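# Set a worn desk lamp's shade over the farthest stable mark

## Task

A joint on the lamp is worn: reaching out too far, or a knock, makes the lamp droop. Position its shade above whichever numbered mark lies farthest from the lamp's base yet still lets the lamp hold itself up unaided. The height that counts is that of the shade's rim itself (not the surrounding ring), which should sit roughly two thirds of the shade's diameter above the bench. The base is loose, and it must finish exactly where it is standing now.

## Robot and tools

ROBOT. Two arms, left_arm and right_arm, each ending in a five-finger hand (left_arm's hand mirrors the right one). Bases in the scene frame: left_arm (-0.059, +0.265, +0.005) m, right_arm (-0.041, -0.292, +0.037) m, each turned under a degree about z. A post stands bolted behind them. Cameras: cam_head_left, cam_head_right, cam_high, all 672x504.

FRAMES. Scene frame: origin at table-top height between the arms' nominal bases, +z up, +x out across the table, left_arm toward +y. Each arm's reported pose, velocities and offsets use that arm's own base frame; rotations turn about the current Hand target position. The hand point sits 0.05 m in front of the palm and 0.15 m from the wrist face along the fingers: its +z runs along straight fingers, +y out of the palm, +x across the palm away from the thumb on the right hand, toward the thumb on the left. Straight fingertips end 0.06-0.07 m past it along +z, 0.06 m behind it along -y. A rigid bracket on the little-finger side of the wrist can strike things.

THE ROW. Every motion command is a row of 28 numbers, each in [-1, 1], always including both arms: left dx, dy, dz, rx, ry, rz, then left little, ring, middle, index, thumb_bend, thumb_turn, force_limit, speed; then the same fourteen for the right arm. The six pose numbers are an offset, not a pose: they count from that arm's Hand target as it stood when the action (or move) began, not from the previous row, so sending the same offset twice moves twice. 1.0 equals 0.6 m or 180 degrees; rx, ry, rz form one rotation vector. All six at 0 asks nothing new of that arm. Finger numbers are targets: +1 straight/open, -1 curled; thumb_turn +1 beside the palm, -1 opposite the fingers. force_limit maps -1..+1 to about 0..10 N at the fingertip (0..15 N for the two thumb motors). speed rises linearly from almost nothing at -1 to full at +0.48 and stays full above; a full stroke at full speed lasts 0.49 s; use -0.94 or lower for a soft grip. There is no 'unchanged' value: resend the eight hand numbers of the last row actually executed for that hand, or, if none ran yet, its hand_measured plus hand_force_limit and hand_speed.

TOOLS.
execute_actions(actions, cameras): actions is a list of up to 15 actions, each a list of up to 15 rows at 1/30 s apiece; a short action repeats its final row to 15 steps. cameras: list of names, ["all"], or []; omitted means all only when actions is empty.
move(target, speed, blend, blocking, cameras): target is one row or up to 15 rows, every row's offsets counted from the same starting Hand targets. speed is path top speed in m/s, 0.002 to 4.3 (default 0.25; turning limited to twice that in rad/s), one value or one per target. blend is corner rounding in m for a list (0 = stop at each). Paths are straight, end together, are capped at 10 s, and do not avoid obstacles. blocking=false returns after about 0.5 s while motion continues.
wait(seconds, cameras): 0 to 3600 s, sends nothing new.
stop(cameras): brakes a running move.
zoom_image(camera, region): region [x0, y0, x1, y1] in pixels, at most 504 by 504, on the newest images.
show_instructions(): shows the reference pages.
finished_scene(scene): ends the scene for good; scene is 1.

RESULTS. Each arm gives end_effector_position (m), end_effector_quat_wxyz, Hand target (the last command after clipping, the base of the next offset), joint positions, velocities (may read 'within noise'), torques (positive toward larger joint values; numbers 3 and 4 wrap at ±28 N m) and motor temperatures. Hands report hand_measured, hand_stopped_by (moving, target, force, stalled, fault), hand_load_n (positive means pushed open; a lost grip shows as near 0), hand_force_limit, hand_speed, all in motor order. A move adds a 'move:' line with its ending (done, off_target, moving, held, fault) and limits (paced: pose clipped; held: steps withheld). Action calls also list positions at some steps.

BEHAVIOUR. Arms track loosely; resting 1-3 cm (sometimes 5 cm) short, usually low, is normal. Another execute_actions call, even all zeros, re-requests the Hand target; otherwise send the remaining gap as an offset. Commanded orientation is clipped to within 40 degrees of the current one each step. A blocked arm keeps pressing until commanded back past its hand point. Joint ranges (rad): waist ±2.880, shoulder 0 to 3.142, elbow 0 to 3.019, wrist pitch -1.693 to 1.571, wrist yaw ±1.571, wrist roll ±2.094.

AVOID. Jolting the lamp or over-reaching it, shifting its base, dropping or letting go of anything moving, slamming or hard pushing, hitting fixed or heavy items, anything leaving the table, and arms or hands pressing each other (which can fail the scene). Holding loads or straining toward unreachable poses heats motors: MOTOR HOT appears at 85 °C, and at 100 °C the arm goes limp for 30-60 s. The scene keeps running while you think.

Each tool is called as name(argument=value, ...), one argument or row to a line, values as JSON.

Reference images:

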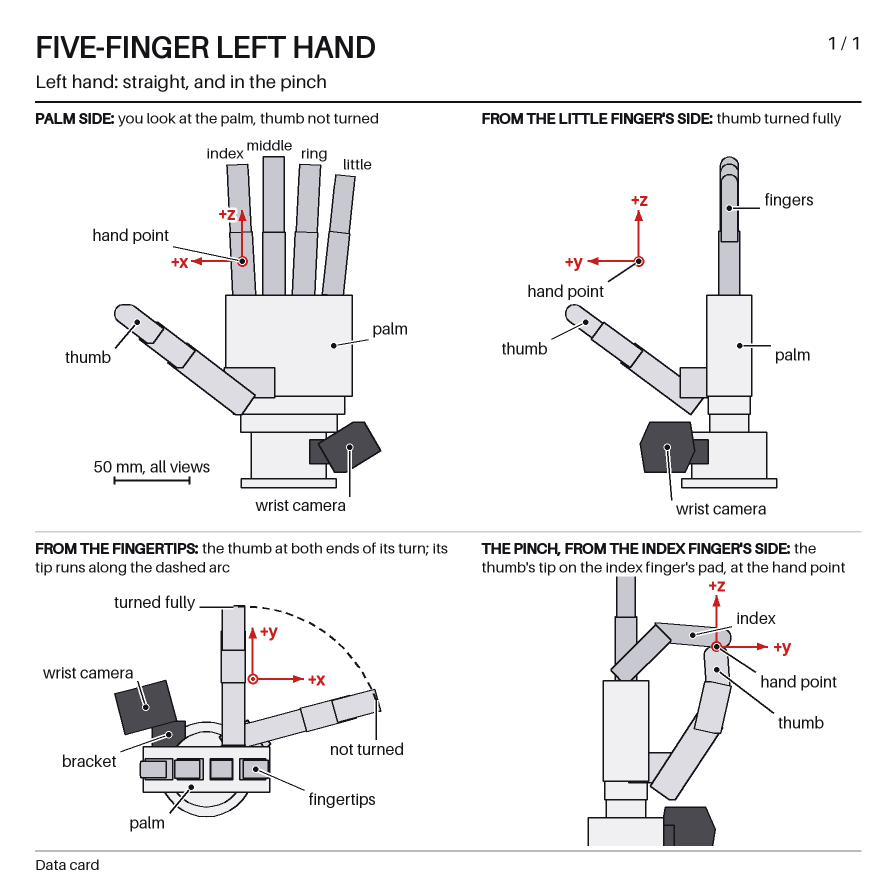

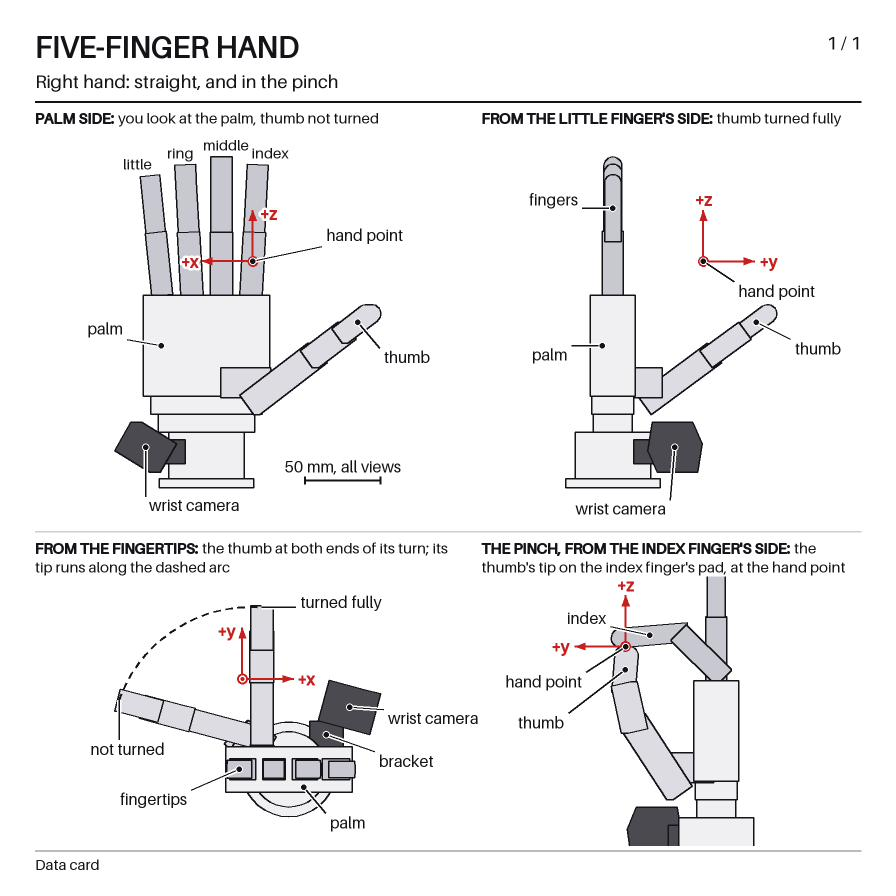

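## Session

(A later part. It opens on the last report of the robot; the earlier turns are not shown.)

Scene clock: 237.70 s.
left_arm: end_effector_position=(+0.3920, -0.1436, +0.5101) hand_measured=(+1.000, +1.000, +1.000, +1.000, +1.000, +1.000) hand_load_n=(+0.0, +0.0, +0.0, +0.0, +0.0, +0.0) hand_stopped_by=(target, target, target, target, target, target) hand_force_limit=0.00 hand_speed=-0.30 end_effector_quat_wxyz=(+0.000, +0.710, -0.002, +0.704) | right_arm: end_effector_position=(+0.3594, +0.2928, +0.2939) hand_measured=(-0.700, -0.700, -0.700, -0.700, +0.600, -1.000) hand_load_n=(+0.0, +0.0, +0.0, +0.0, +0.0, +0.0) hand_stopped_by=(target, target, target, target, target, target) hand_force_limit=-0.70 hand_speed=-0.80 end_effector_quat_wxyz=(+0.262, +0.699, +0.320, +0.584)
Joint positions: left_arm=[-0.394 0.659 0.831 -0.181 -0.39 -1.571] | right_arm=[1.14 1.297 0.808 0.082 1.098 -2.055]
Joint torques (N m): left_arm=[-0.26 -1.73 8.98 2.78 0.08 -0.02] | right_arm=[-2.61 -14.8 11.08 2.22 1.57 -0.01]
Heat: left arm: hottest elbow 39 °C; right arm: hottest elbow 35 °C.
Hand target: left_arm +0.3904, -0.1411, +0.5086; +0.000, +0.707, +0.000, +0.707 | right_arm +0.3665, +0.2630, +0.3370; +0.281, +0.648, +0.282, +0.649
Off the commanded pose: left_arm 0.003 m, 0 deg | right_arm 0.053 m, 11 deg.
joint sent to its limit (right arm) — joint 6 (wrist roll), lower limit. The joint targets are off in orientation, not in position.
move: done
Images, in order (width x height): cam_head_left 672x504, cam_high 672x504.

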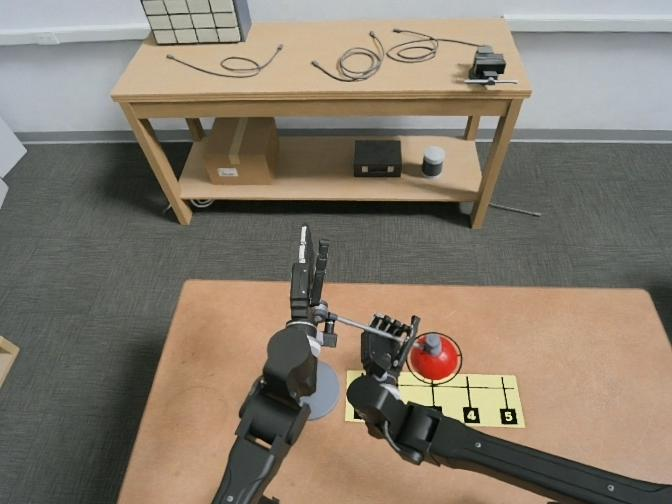

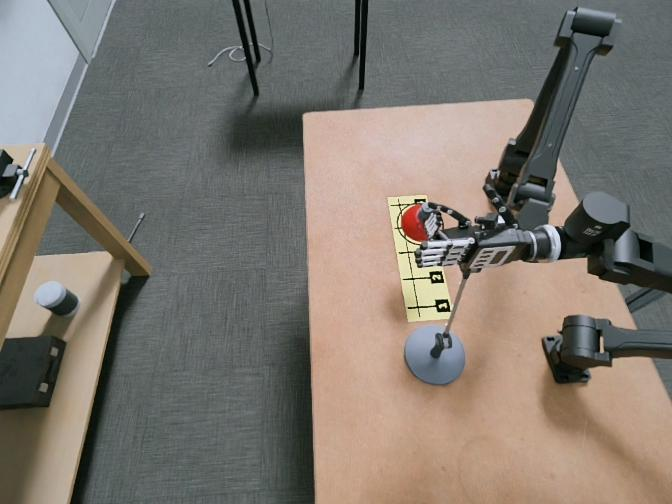

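move(
  target=[
    [-0.04,0.05,0.09,0,0,0,1,1,1,1,1,1,0,-0.3,0,0,0,0,0,0,-0.7,-0.7,-0.7,-0.7,0.6,-1,-0.7,-0.8],
    [-0.072,0.25,0.077,0,0.1,0,1,1,1,1,1,1,0,-0.3,0,0,0,0,0,0,-0.7,-0.7,-0.7,-0.7,0.6,-1,-0.7,-0.8],
    [-0.072,0.14,-0.257,0,0.5,0,1,1,1,1,1,1,0,-0.3,0,0,0,0,0,0,-0.7,-0.7,-0.7,-0.7,0.6,-1,-0.7,-0.8],
  ],
  cameras=["all"],
  speed=0.12,
  blend=[0.03,0.03,0],
)

zoom_image(
  camera="cam_high",
  region=[380, 190, 600, 410],
)

zoom_image(
  camera="cam_head_left",
  region=[240, 260, 460, 440],
)

Scene clock: 247.80 s.
left_arm: end_effector_position=(+0.3487, -0.0546, +0.3632) hand_measured=(+1.000, +1.000, +1.000, +1.000, +1.000, +1.000) hand_load_n=(+0.0, +0.0, +0.0, +0.0, +0.0, +0.0) hand_stopped_by=(target, target, target, target, target, target) hand_force_limit=0.00 hand_speed=-0.30 end_effector_quat_wxyz=(+0.008, +0.995, -0.005, +0.103) | right_arm: end_effector_position=(+0.3594, +0.2928, +0.2939) hand_measured=(-0.700, -0.700, -0.700, -0.700, +0.600, -1.000) hand_load_n=(+0.0, +0.0, +0.0, +0.0, +0.0, +0.0) hand_stopped_by=(target, target, target, target, target, target) hand_force_limit=-0.70 hand_speed=-0.80 end_effector_quat_wxyz=(+0.262, +0.699, +0.320, +0.584)
Joint positions: left_arm=[0.034 1.079 1.404 -1.691 0.023 -1.529] | right_arm=[1.14 1.297 0.808 0.082 1.098 -2.055]
Joint torques (N m): left_arm=[-1.38 -4.95 7.75 0.38 0.09 -0.15] | right_arm=[-2.9 -14.8 11.07 1.85 1.62 -0.08]
Heat: left arm: hottest elbow 40 °C; right arm: hottest elbow 35 °C.
Hand target: left_arm +0.3472, -0.0571, +0.3545; +0.000, +1.000, +0.000, +0.000 | right_arm +0.3665, +0.2630, +0.3370; +0.281, +0.648, +0.282, +0.649
Off the commanded pose: left_arm 0.009 m, 12 deg | right_arm 0.053 m, 11 deg.
joint sent to its limit (left arm) — joint 4 (wrist pitch), lower limit. The joint targets are off in orientation, not in position.
joint sent to its limit (right arm) — joint 6 (wrist roll), lower limit. The joint targets are off in orientation, not in position.
move: off_target (left_arm)

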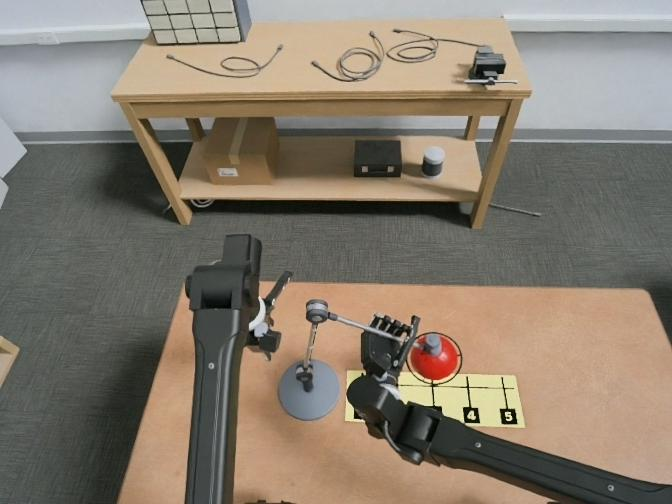

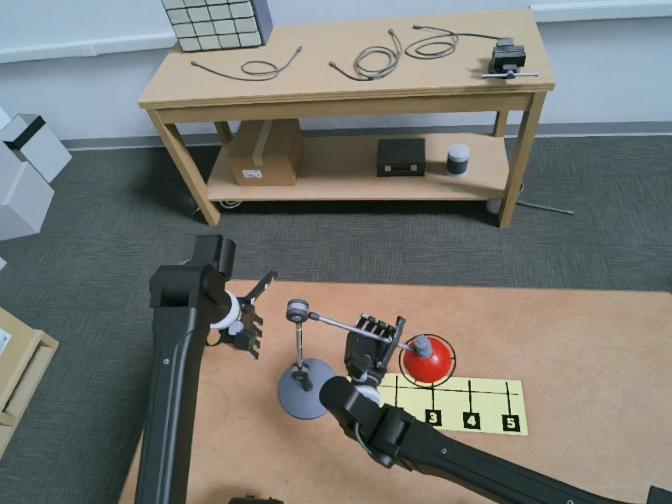

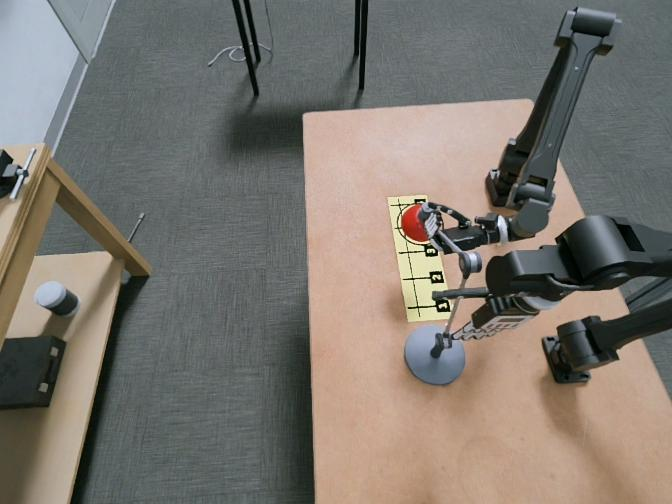

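Scaled by 2.291 from the camera's image (finer frame: 960x720).

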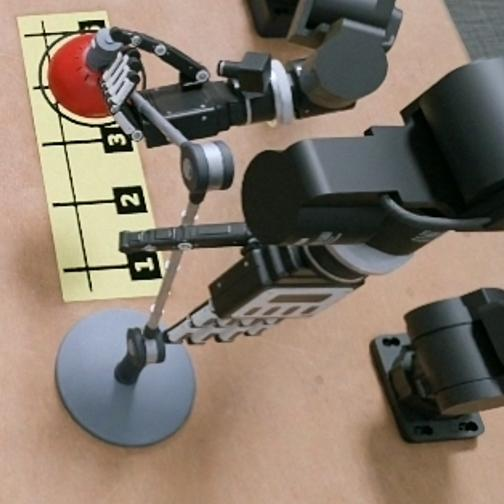

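Scaled by 2.291 from the camera's image (finer frame: 960x720).

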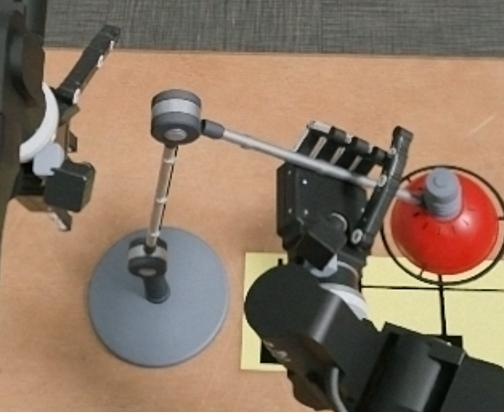

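move(
  target=[
    [0.01,-0.01,-0.33,0,0,0,1,1,1,1,1,1,0,-0.3,0,0,0,0,0,0,-0.7,-0.7,-0.7,-0.7,0.6,-1,-0.7,-0.8],
  ],
  cameras=["all"],
  speed=0.1,
)

zoom_image(
  camera="cam_high",
  region=[380, 240, 560, 420],
)

zoom_image(
  camera="cam_head_left",
  region=[200, 290, 360, 450],
)

zoom_image(
  camera="cam_head_right",
  region=[200, 290, 360, 450],
)

Scene clock: 251.90 s.
left_arm: end_effector_position=(+0.3515, -0.0611, +0.1633) hand_measured=(+1.000, +1.000, +1.000, +1.000, +1.000, +1.000) hand_load_n=(+0.0, +0.0, -0.5, +0.0, +0.0, +0.0) hand_stopped_by=(target, target, target, target, target, target) hand_force_limit=0.00 hand_speed=-0.30 end_effector_quat_wxyz=(+0.001, +1.000, -0.002, +0.003) | right_arm: end_effector_position=(+0.3594, +0.2928, +0.2939) hand_measured=(-0.700, -0.700, -0.700, -0.700, +0.600, -1.000) hand_load_n=(+0.0, +0.0, +0.0, +0.0, +0.0, +0.0) hand_stopped_by=(target, target, target, target, target, target) hand_force_limit=-0.70 hand_speed=-0.80 end_effector_quat_wxyz=(+0.262, +0.699, +0.320, +0.584)
Joint positions: left_arm=[0 1.193 0.991 -1.364 0.002 -1.566] | right_arm=[1.14 1.297 0.808 0.082 1.098 -2.055]
Joint torques (N m): left_arm=[-1.61 -6.36 7.79 1.21 -0.06 -0.06] | right_arm=[-2.67 -15.79 10.95 1.7 1.61 -0.01]
Heat: left arm: hottest elbow 39 °C; right arm: hottest elbow 35 °C.
Hand target: left_arm +0.3532, -0.0630, +0.1564; +0.000, +1.000, +0.000, +0.000 | right_arm +0.3665, +0.2630, +0.3370; +0.281, +0.648, +0.282, +0.649
Off the commanded pose: left_arm 0.007 m, 0 deg | right_arm 0.053 m, 11 deg.
joint sent to its limit (right arm) — joint 6 (wrist roll), lower limit. The joint targets are off in orientation, not in position.
move: done

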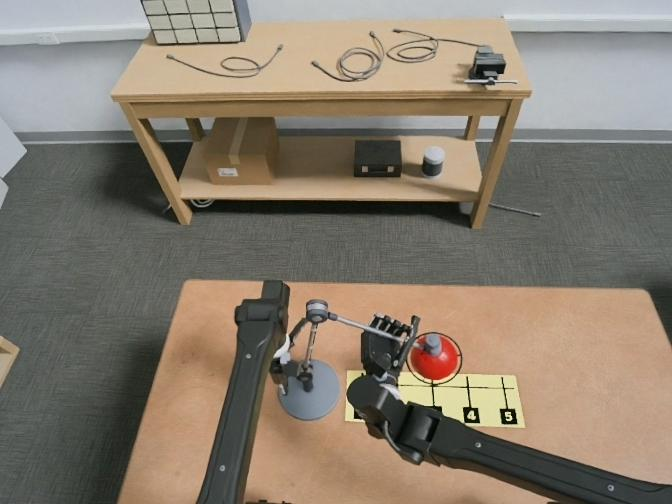

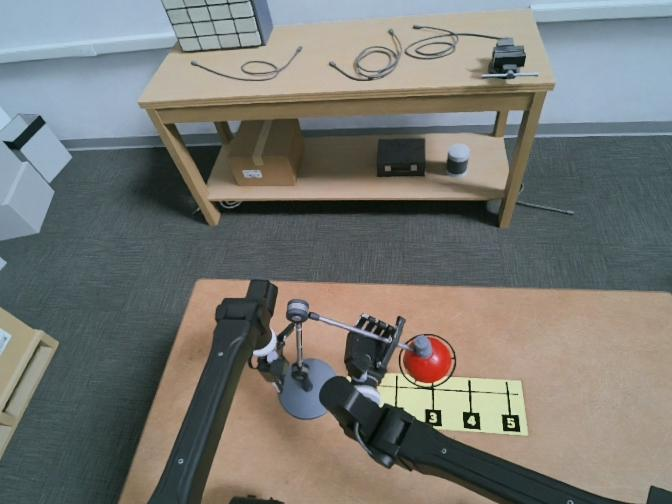

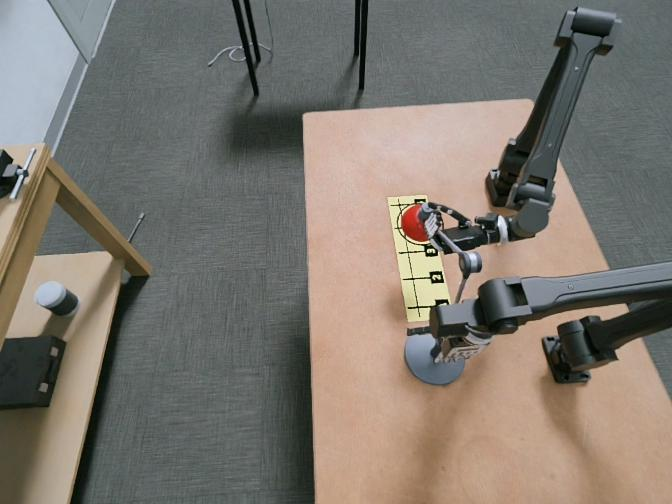

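Scaled by 2.800 from the camera's image (finer frame: 960x720).

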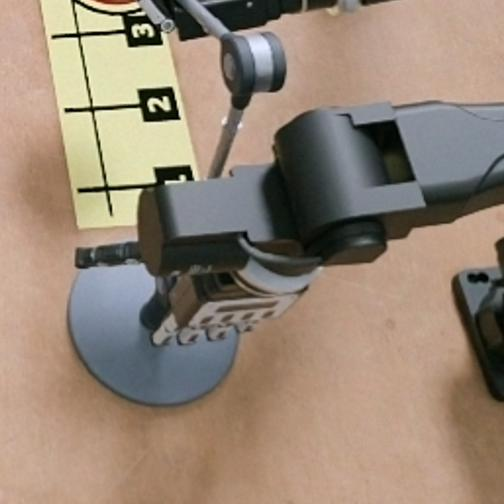

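Scaled by 3.150 from the camera's image (finer frame: 960x720).

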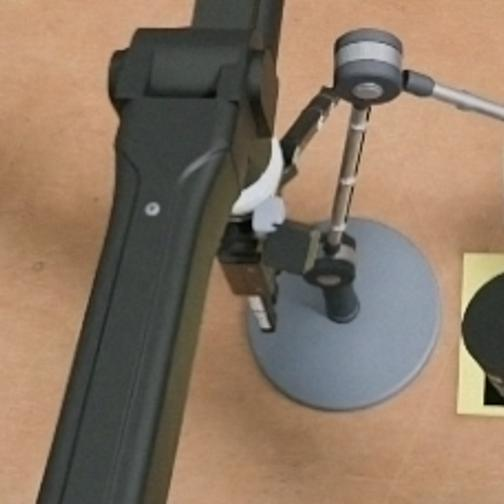

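Scaled by 3.150 from the camera's image (finer frame: 960x720).

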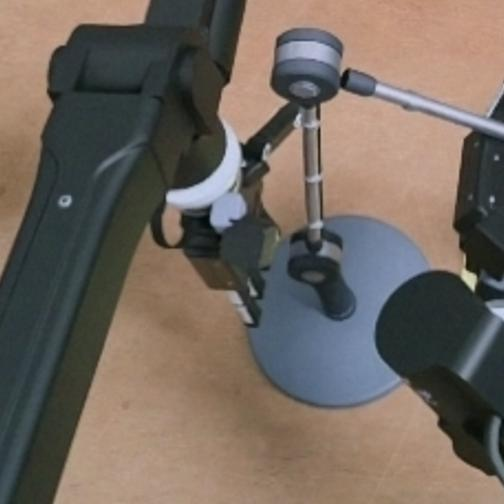

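move(
  target=[
    [0.012,-0.047,0,0,0,0,1,1,1,1,1,1,0,-0.3,0,0,0,0,0,0,-0.7,-0.7,-0.7,-0.7,0.6,-1,-0.7,-0.8],
    [0.012,-0.047,-0.08,0,0,0,1,1,1,1,1,1,0,-0.3,0,0,0,0,0,0,-0.7,-0.7,-0.7,-0.7,0.6,-1,-0.7,-0.8],
  ],
  cameras=["all"],
  speed=0.06,
)

zoom_image(
  camera="cam_high",
  region=[400, 280, 520, 400],
)

zoom_image(
  camera="cam_head_left",
  region=[240, 330, 340, 430],
)

zoom_image(
  camera="cam_head_right",
  region=[240, 330, 340, 430],
)

Scene clock: 254.80 s.
left_arm: end_effector_position=(+0.3616, -0.0844, +0.1195) hand_measured=(+1.000, +1.000, +1.000, +1.000, +1.000, +1.000) hand_load_n=(+0.0, +0.0, +0.0, +0.0, +0.0, +0.0) hand_stopped_by=(target, target, target, target, target, target) hand_force_limit=0.00 hand_speed=-0.30 end_effector_quat_wxyz=(-0.006, +1.000, +0.002, +0.008) | right_arm: end_effector_position=(+0.3613, +0.2874, +0.2949) hand_measured=(-0.700, -0.700, -0.700, -0.700, +0.600, -1.000) hand_load_n=(+0.0, +0.0, +0.0, +0.5, +0.0, +0.0) hand_stopped_by=(target, target, target, target, target, target) hand_force_limit=-0.70 hand_speed=-0.80 end_effector_quat_wxyz=(+0.266, +0.700, +0.316, +0.583)
Joint positions: left_arm=[-0.08 1.247 0.918 -1.226 -0.014 -1.655] | right_arm=[1.13 1.291 0.805 0.079 1.101 -2.055]
Joint torques (N m): left_arm=[-2.02 -7.47 7.38 1.18 0.5 -0.08] | right_arm=[-2.43 -13.45 11.21 2.11 1.43 -0.05]
Heat: left arm: hottest elbow 39 °C; right arm: hottest wrist yaw 36 °C.
Hand target: left_arm +0.3603, -0.0912, +0.1084; +0.000, +1.000, +0.000, +0.000 | right_arm +0.3664, +0.2630, +0.3370; +0.281, +0.648, +0.282, +0.649
Off the commanded pose: left_arm 0.013 m, 1 deg | right_arm 0.049 m, 10 deg.
joint sent to its limit (right arm) — joint 6 (wrist roll), lower limit. The joint targets are off in orientation, not in position.
move: off_target (left_arm)

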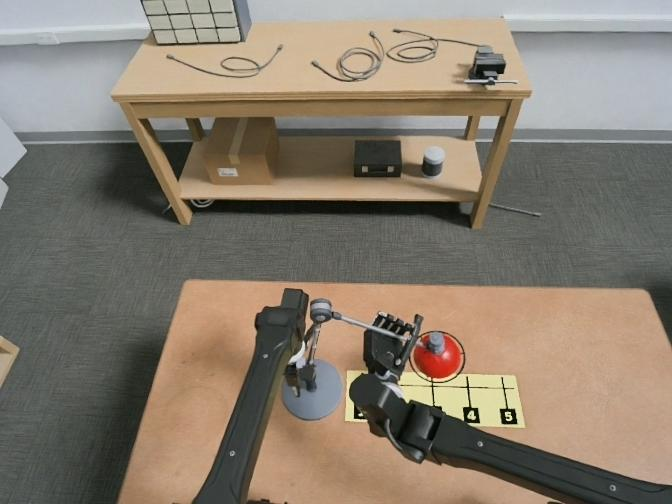

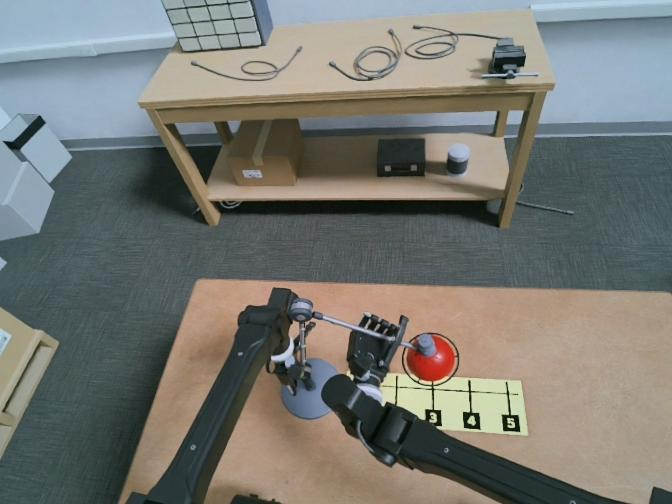

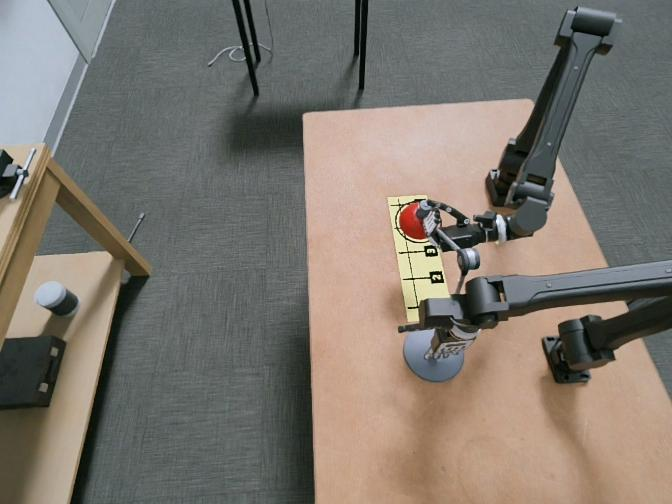

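Scaled by 4.200 from the camera's image (finer frame: 960x720).

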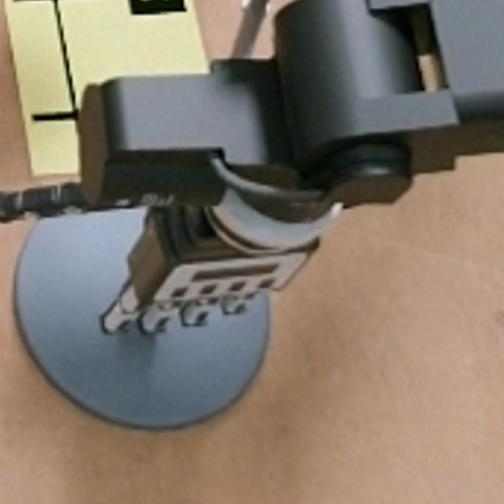

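Scaled by 5.040 from the camera's image (finer frame: 960x720).

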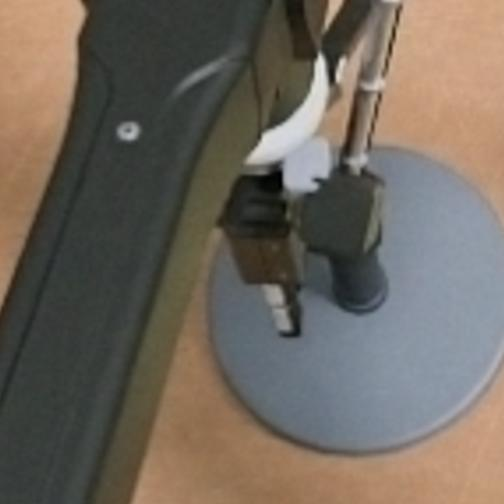

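Scaled by 5.040 from the camera's image (finer frame: 960x720).

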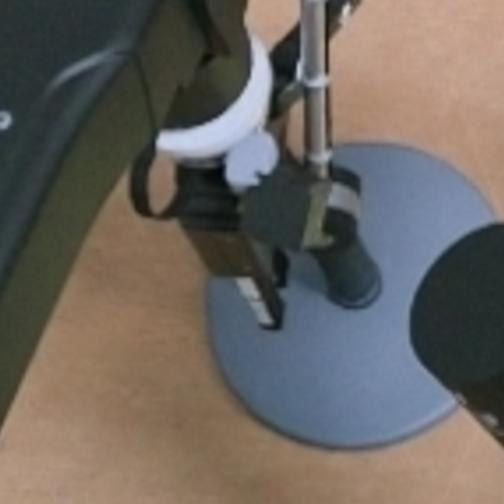

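move(
  target=[
    [0,0.1,0.08,0,0,0,1,1,1,1,1,1,0,-0.3,0,0,0,0,0,0,-0.7,-0.7,-0.7,-0.7,0.6,-1,-0.7,-0.8],
    [0,0.12,0.1,-0.139,0,0,1,1,1,1,1,1,0,-0.3,0,0,0,0,0,0,-0.7,-0.7,-0.7,-0.7,0.6,-1,-0.7,-0.8],
    [0,0.06,0.02,-0.139,0,0,1,1,1,1,1,1,0,-0.3,0,0,0,0,0,0,-0.7,-0.7,-0.7,-0.7,0.6,-1,-0.7,-0.8],
  ],
  cameras=["all"],
  speed=0.08,
)

zoom_image(
  camera="cam_high",
  region=[400, 240, 540, 400],
)

zoom_image(
  camera="cam_head_left",
  region=[230, 290, 370, 430],
)

zoom_image(
  camera="cam_head_right",
  region=[230, 290, 370, 430],
)

Scene clock: 261.33 s.
left_arm: end_effector_position=(+0.3601, -0.0538, +0.1290) hand_measured=(+1.000, +1.000, +1.000, +1.000, +1.000, +1.000) hand_load_n=(+0.0, +0.0, +0.0, +0.0, +0.0, +0.0) hand_stopped_by=(target, target, target, target, target, target) hand_force_limit=0.00 hand_speed=-0.30 end_effector_quat_wxyz=(+0.215, +0.977, -0.005, +0.008) | right_arm: end_effector_position=(+0.3613, +0.2874, +0.2949) hand_measured=(-0.700, -0.700, -0.700, -0.700, +0.600, -1.000) hand_load_n=(+0.0, +0.0, +0.0, +0.5, +0.0, +0.0) hand_stopped_by=(target, target, target, target, target, target) hand_force_limit=-0.70 hand_speed=-0.80 end_effector_quat_wxyz=(+0.266, +0.700, +0.316, +0.583)
Joint positions: left_arm=[0.248 1.335 0.898 -1.234 0.422 -1.29] | right_arm=[1.13 1.291 0.805 0.079 1.101 -2.055]
Joint torques (N m): left_arm=[-0.62 -8.35 7.17 0.88 0.37 -0.14] | right_arm=[-3.14 -14.21 11.14 2 1.37 0]
Heat: left arm: hottest elbow 39 °C; right arm: hottest wrist yaw 36 °C.
Hand target: left_arm +0.3604, -0.0552, +0.1204; +0.217, +0.976, +0.000, +0.000 | right_arm +0.3664, +0.2630, +0.3370; +0.281, +0.648, +0.282, +0.649
Off the commanded pose: left_arm 0.009 m, 1 deg | right_arm 0.049 m, 10 deg.
joint sent to its limit (right arm) — joint 6 (wrist roll), lower limit. The joint targets are off in orientation, not in position.
move: done

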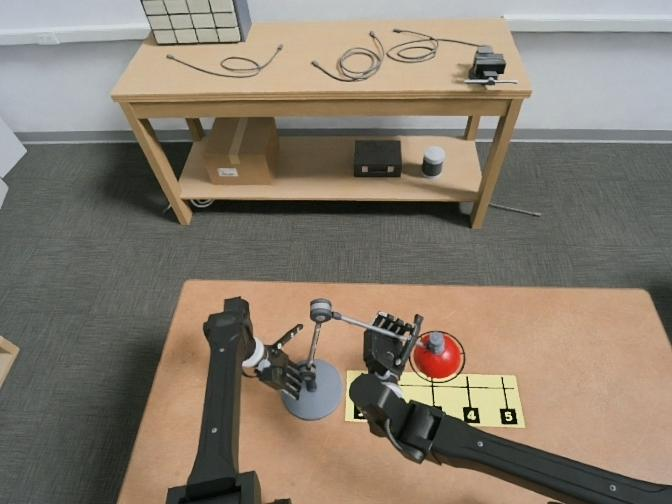

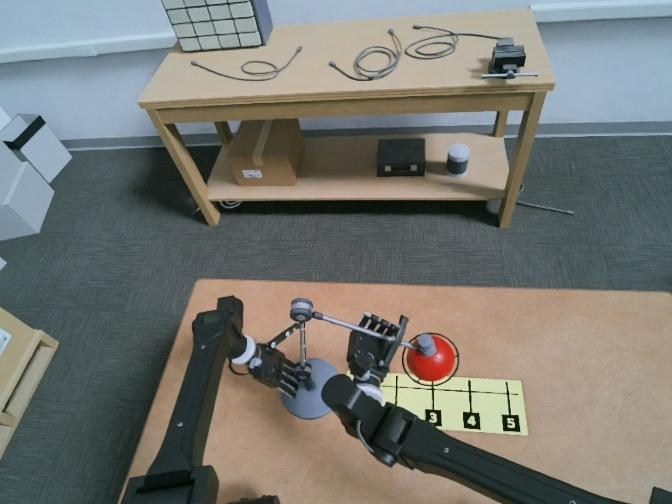

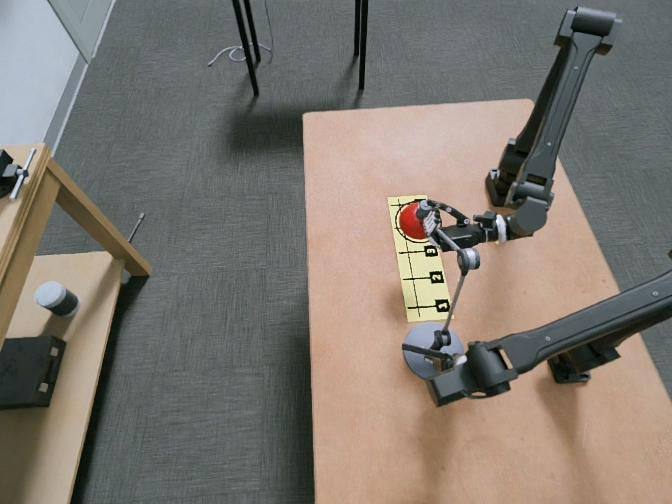

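Scaled by 3.150 from the camera's image (finer frame: 960x720).

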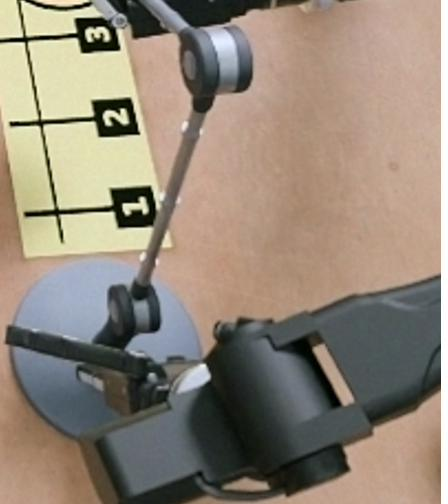

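Scaled by 3.600 from the camera's image (finer frame: 960x720).

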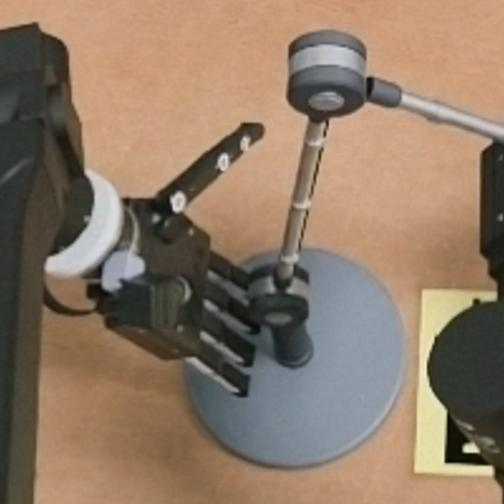

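Scaled by 3.600 from the camera's image (finer frame: 960x720).

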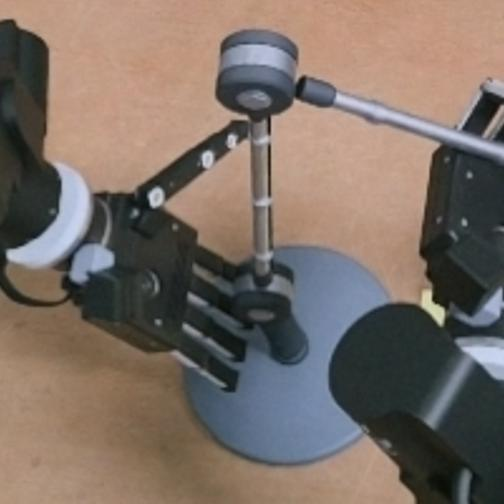

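move(
  target=[
    [0,0.01,-0.1,0,0,0,1,1,1,1,1,1,0,-0.3,0,0,0,0,0,0,-0.7,-0.7,-0.7,-0.7,0.6,-1,-0.7,-0.8],
  ],
  cameras=["cam_head_left","cam_head_right","cam_high"],
  speed=0.03,
)

zoom_image(
  camera="cam_head_left",
  region=[230, 290, 370, 430],
)

zoom_image(
  camera="cam_head_right",
  region=[230, 290, 370, 430],
)

Scene clock: 264.13 s.
left_arm: end_effector_position=(+0.3653, -0.0506, +0.0969) hand_measured=(+1.000, +1.000, +1.000, +1.000, +1.000, +1.000) hand_load_n=(+0.0, +0.0, -5.5, +0.0, +0.0, +0.0) hand_stopped_by=(target, target, target, target, target, target) hand_force_limit=0.00 hand_speed=-0.30 end_effector_quat_wxyz=(+0.221, +0.975, -0.001, +0.022) | right_arm: end_effector_position=(+0.3613, +0.2874, +0.2949) hand_measured=(-0.700, -0.700, -0.700, -0.700, +0.600, -1.000) hand_load_n=(+0.0, +0.0, +0.0, +0.5, +0.0, +0.5) hand_stopped_by=(target, target, target, target, target, target) hand_force_limit=-0.70 hand_speed=-0.80 end_effector_quat_wxyz=(+0.266, +0.700, +0.316, +0.583)
Joint positions: left_arm=[0.262 1.381 0.839 -1.108 0.442 -1.289] | right_arm=[1.13 1.291 0.805 0.079 1.101 -2.055]
Joint torques (N m): left_arm=[-0.97 -5.07 4.92 2.47 -0.42 0.12] | right_arm=[-2.26 -14.21 10.91 1.96 1.4 -0.02]
Heat: left arm: hottest elbow 39 °C; right arm: hottest wrist yaw 36 °C.
Hand target: left_arm +0.3605, -0.0492, +0.0604; +0.217, +0.976, +0.000, +0.000 | right_arm +0.3664, +0.2630, +0.3370; +0.281, +0.648, +0.282, +0.649
Off the commanded pose: left_arm 0.037 m, 3 deg | right_arm 0.049 m, 10 deg.
joint sent to its limit (right arm) — joint 6 (wrist roll), lower limit. The joint targets are off in orientation, not in position.
move: off_target (left_arm)

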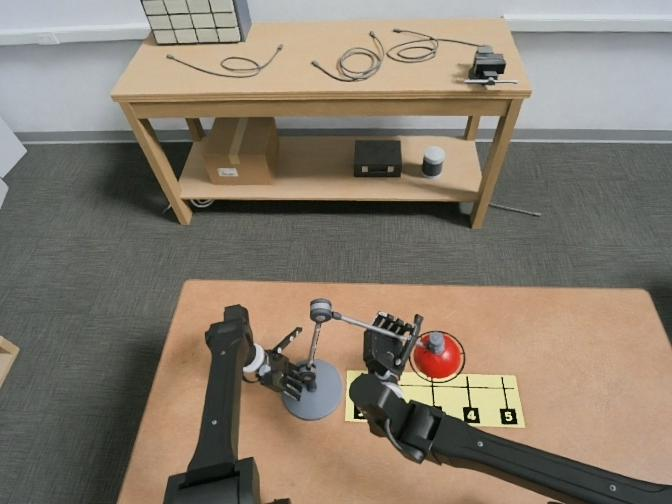

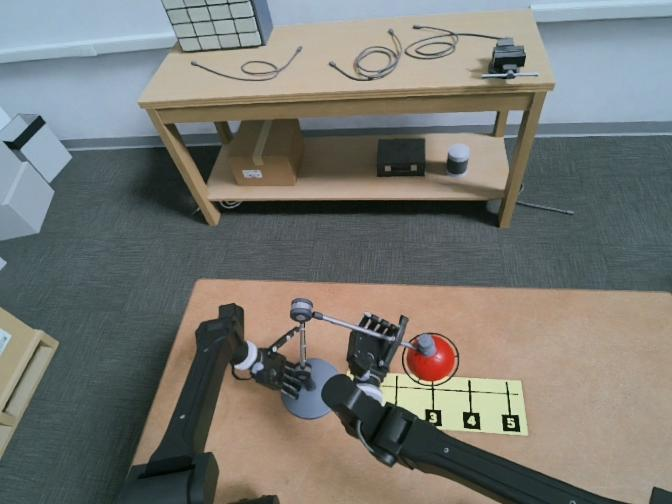

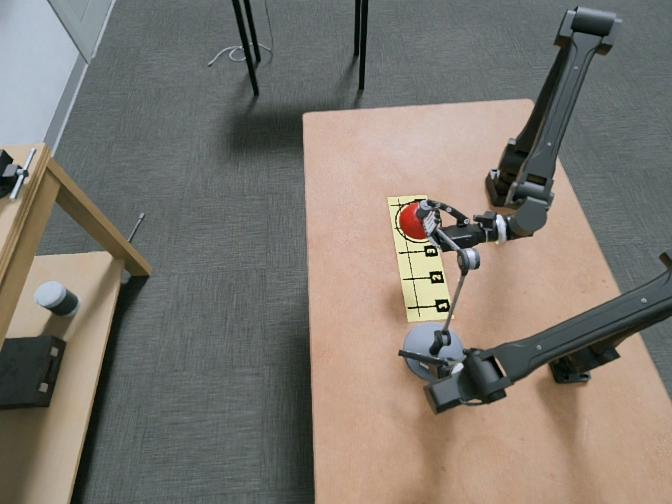

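Scaled by 3.600 from the camera's image (finer frame: 960x720).

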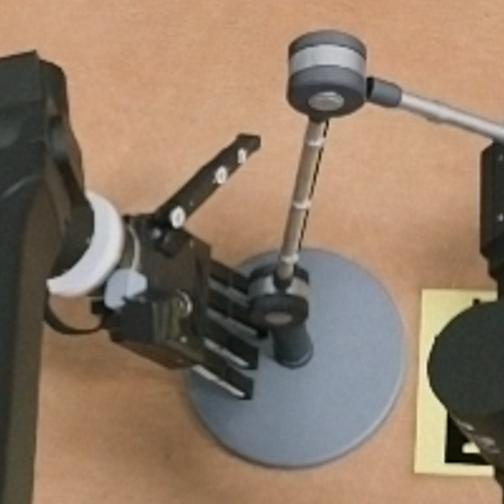

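Scaled by 3.600 from the camera's image (finer frame: 960x720).

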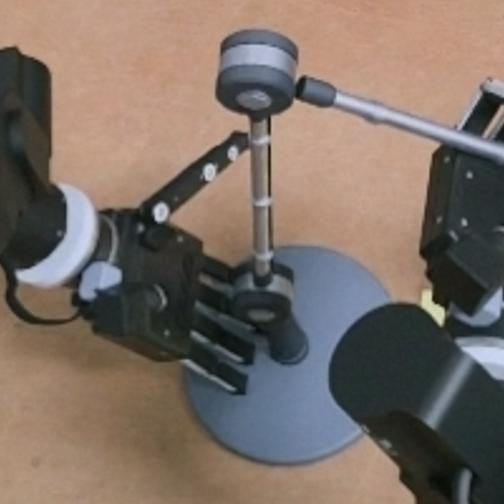

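move(
  target=[
    [0,0,-0.02,0,0,0,1,1,1,1,1,1,0,-0.3,0,-0.04,0.03,0,0,0,-0.7,-0.7,-0.7,-0.7,0.6,-1,-0.7,-0.8],
  ],
  cameras=["cam_head_left","cam_high"],
  speed=0.03,
)

zoom_image(
  camera="cam_head_left",
  region=[250, 280, 470, 440],
)

zoom_image(
  camera="cam_high",
  region=[380, 190, 540, 400],
)

Scene clock: 267.30 s.
left_arm: end_effector_position=(+0.3688, -0.0529, +0.0965) hand_measured=(+1.000, +1.000, +0.998, +1.000, +1.000, +1.000) hand_load_n=(+0.0, +0.0, -8.5, +0.0, +0.0, +0.0) hand_stopped_by=(target, target, target, target, target, target) hand_force_limit=0.00 hand_speed=-0.30 end_effector_quat_wxyz=(+0.228, +0.973, -0.005, +0.035) | right_arm: end_effector_position=(+0.3589, +0.2777, +0.3011) hand_measured=(-0.700, -0.700, -0.700, -0.700, +0.600, -1.000) hand_load_n=(+0.0, +0.0, +0.0, +0.0, +0.0, +0.0) hand_stopped_by=(target, target, target, target, target, target) hand_force_limit=-0.70 hand_speed=-0.80 end_effector_quat_wxyz=(+0.262, +0.701, +0.334, +0.574)
Joint positions: left_arm=[0.262 1.382 0.83 -1.077 0.463 -1.285] | right_arm=[1.123 1.236 0.792 0.009 1.065 -2.056]
Joint torques (N m): left_arm=[0.32 -3.14 4.04 2.66 -1.15 0.09] | right_arm=[-4.54 -15.21 11.51 2.29 2.04 -0.03]
Heat: left arm: hottest elbow 38 °C; right arm: hottest wrist yaw 36 °C.
Hand target: left_arm +0.3604, -0.0492, +0.0484; +0.217, +0.976, +0.000, +0.000 | right_arm +0.3665, +0.2390, +0.3550; +0.281, +0.648, +0.282, +0.649
Off the commanded pose: left_arm 0.049 m, 4 deg | right_arm 0.067 m, 12 deg.
joint sent to its limit (right arm) — joint 6 (wrist roll), lower limit. The joint targets are off in position and orientation.
move: off_target (left_arm, right_arm)

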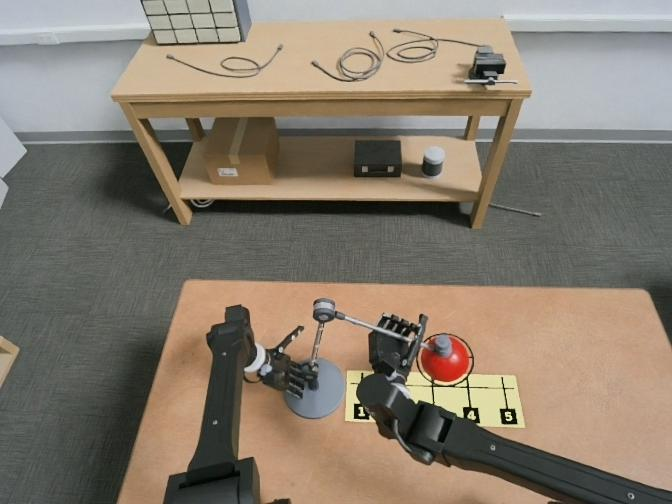

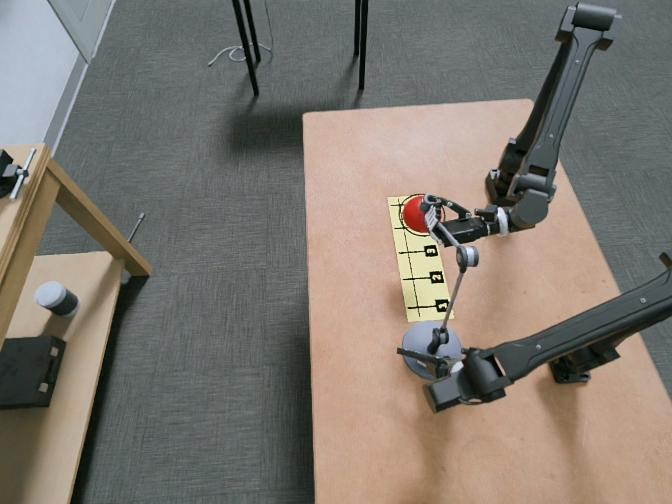

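Scaled by 2.291 from the camera's image (finer frame: 960x720).

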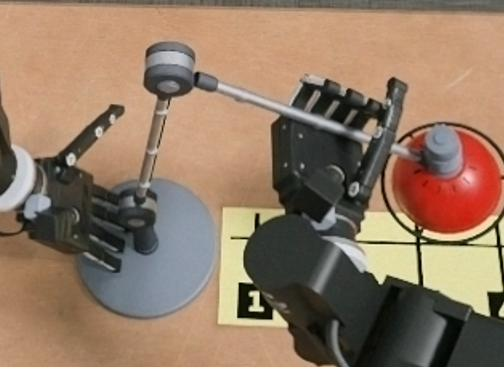

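Scaled by 2.400 from the camera's image (finer frame: 960x720).

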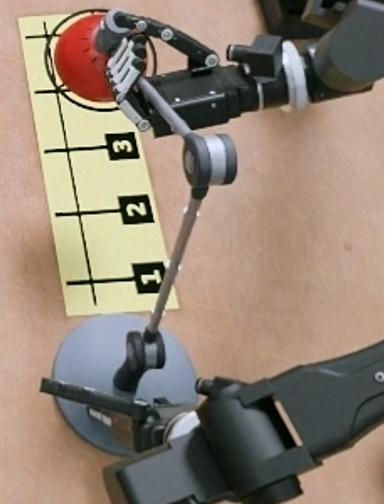

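move(
  target=[
    [0,0.03,0.1,0,0,0,1,1,1,1,1,1,0,-0.3,0,0.03,-0.03,0,0,0,-0.7,-0.7,-0.7,-0.7,0.6,-1,-0.7,-0.8],
    [0,0.12,0.16,0,0,0,1,1,1,1,1,1,0,-0.3,0,0.05,-0.07,0,0,0,-0.7,-0.7,-0.7,-0.7,0.6,-1,-0.7,-0.8],
  ],
  cameras=["cam_head_left","cam_high"],
  speed=0.05,
)

zoom_image(
  camera="cam_head_left",
  region=[250, 280, 470, 440],
)

zoom_image(
  camera="cam_high",
  region=[380, 190, 540, 400],
)

Scene clock: 272.43 s.
left_arm: end_effector_position=(+0.3513, +0.0163, +0.1395) hand_measured=(+1.000, +1.000, +1.000, +1.000, +1.000, +1.000) hand_load_n=(+0.0, +0.0, +0.0, +0.0, +0.0, +0.0) hand_stopped_by=(target, target, target, target, target, target) hand_force_limit=0.00 hand_speed=-0.30 end_effector_quat_wxyz=(+0.218, +0.976, +0.004, -0.002) | right_arm: end_effector_position=(+0.3603, +0.2774, +0.2970) hand_measured=(-0.700, -0.700, -0.700, -0.700, +0.600, -1.000) hand_load_n=(+0.5, +0.0, +0.0, +0.0, +0.0, +0.0) hand_stopped_by=(target, target, target, target, target, target) hand_force_limit=-0.70 hand_speed=-0.80 end_effector_quat_wxyz=(+0.263, +0.701, +0.299, +0.592)
Joint positions: left_arm=[0.447 1.389 0.977 -1.362 0.392 -1.091] | right_arm=[1.123 1.274 0.784 0.119 1.111 -2.056]
Joint torques (N m): left_arm=[-0.32 -9.29 10.35 -0.23 0.3 0.14] | right_arm=[-2.49 -9.41 10.5 2.92 0.98 0]
Heat: left arm: hottest elbow 38 °C; right arm: hottest wrist yaw 37 °C.
Hand target: left_arm +0.3604, +0.0228, +0.1444; +0.217, +0.976, +0.000, +0.000 | right_arm +0.3664, +0.2690, +0.3129; +0.281, +0.648, +0.282, +0.649
Off the commanded pose: left_arm 0.012 m, 1 deg | right_arm 0.019 m, 9 deg.
joint sent to its limit (right arm) — joint 6 (wrist roll), lower limit. The joint targets are off in orientation, not in position.
move: off_target (left_arm, right_arm)

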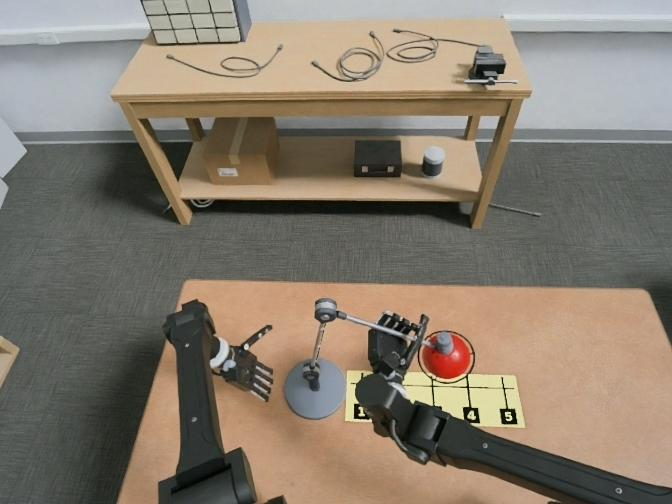

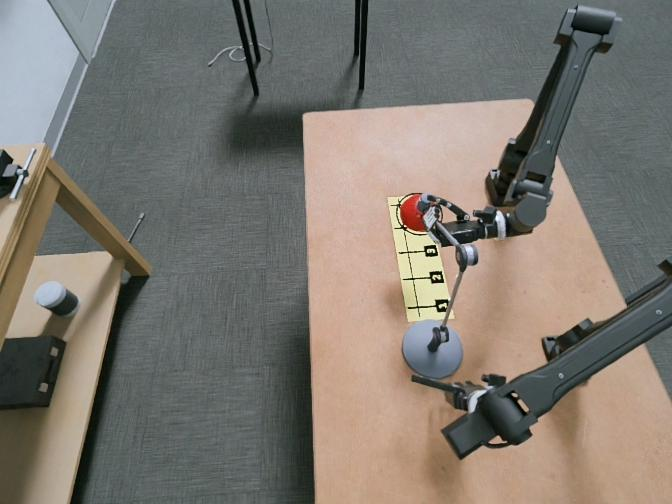

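Scaled by 2.291 from the camera's image (finer frame: 960x720).

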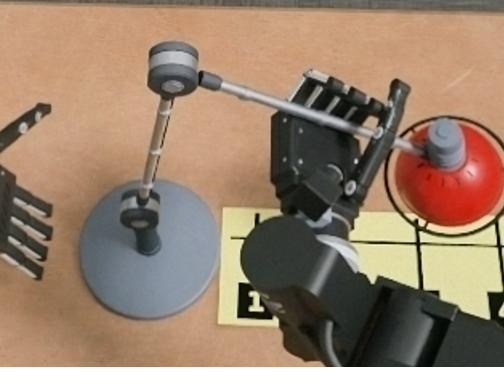

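Scaled by 2.400 from the camera's image (finer frame: 960x720).

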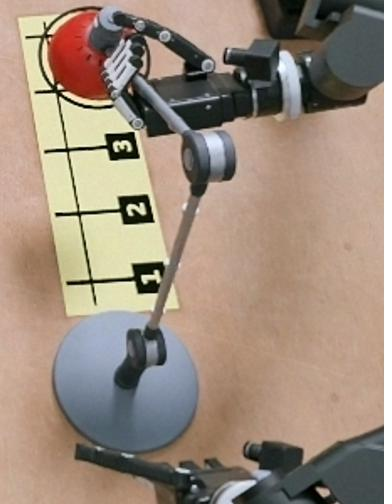

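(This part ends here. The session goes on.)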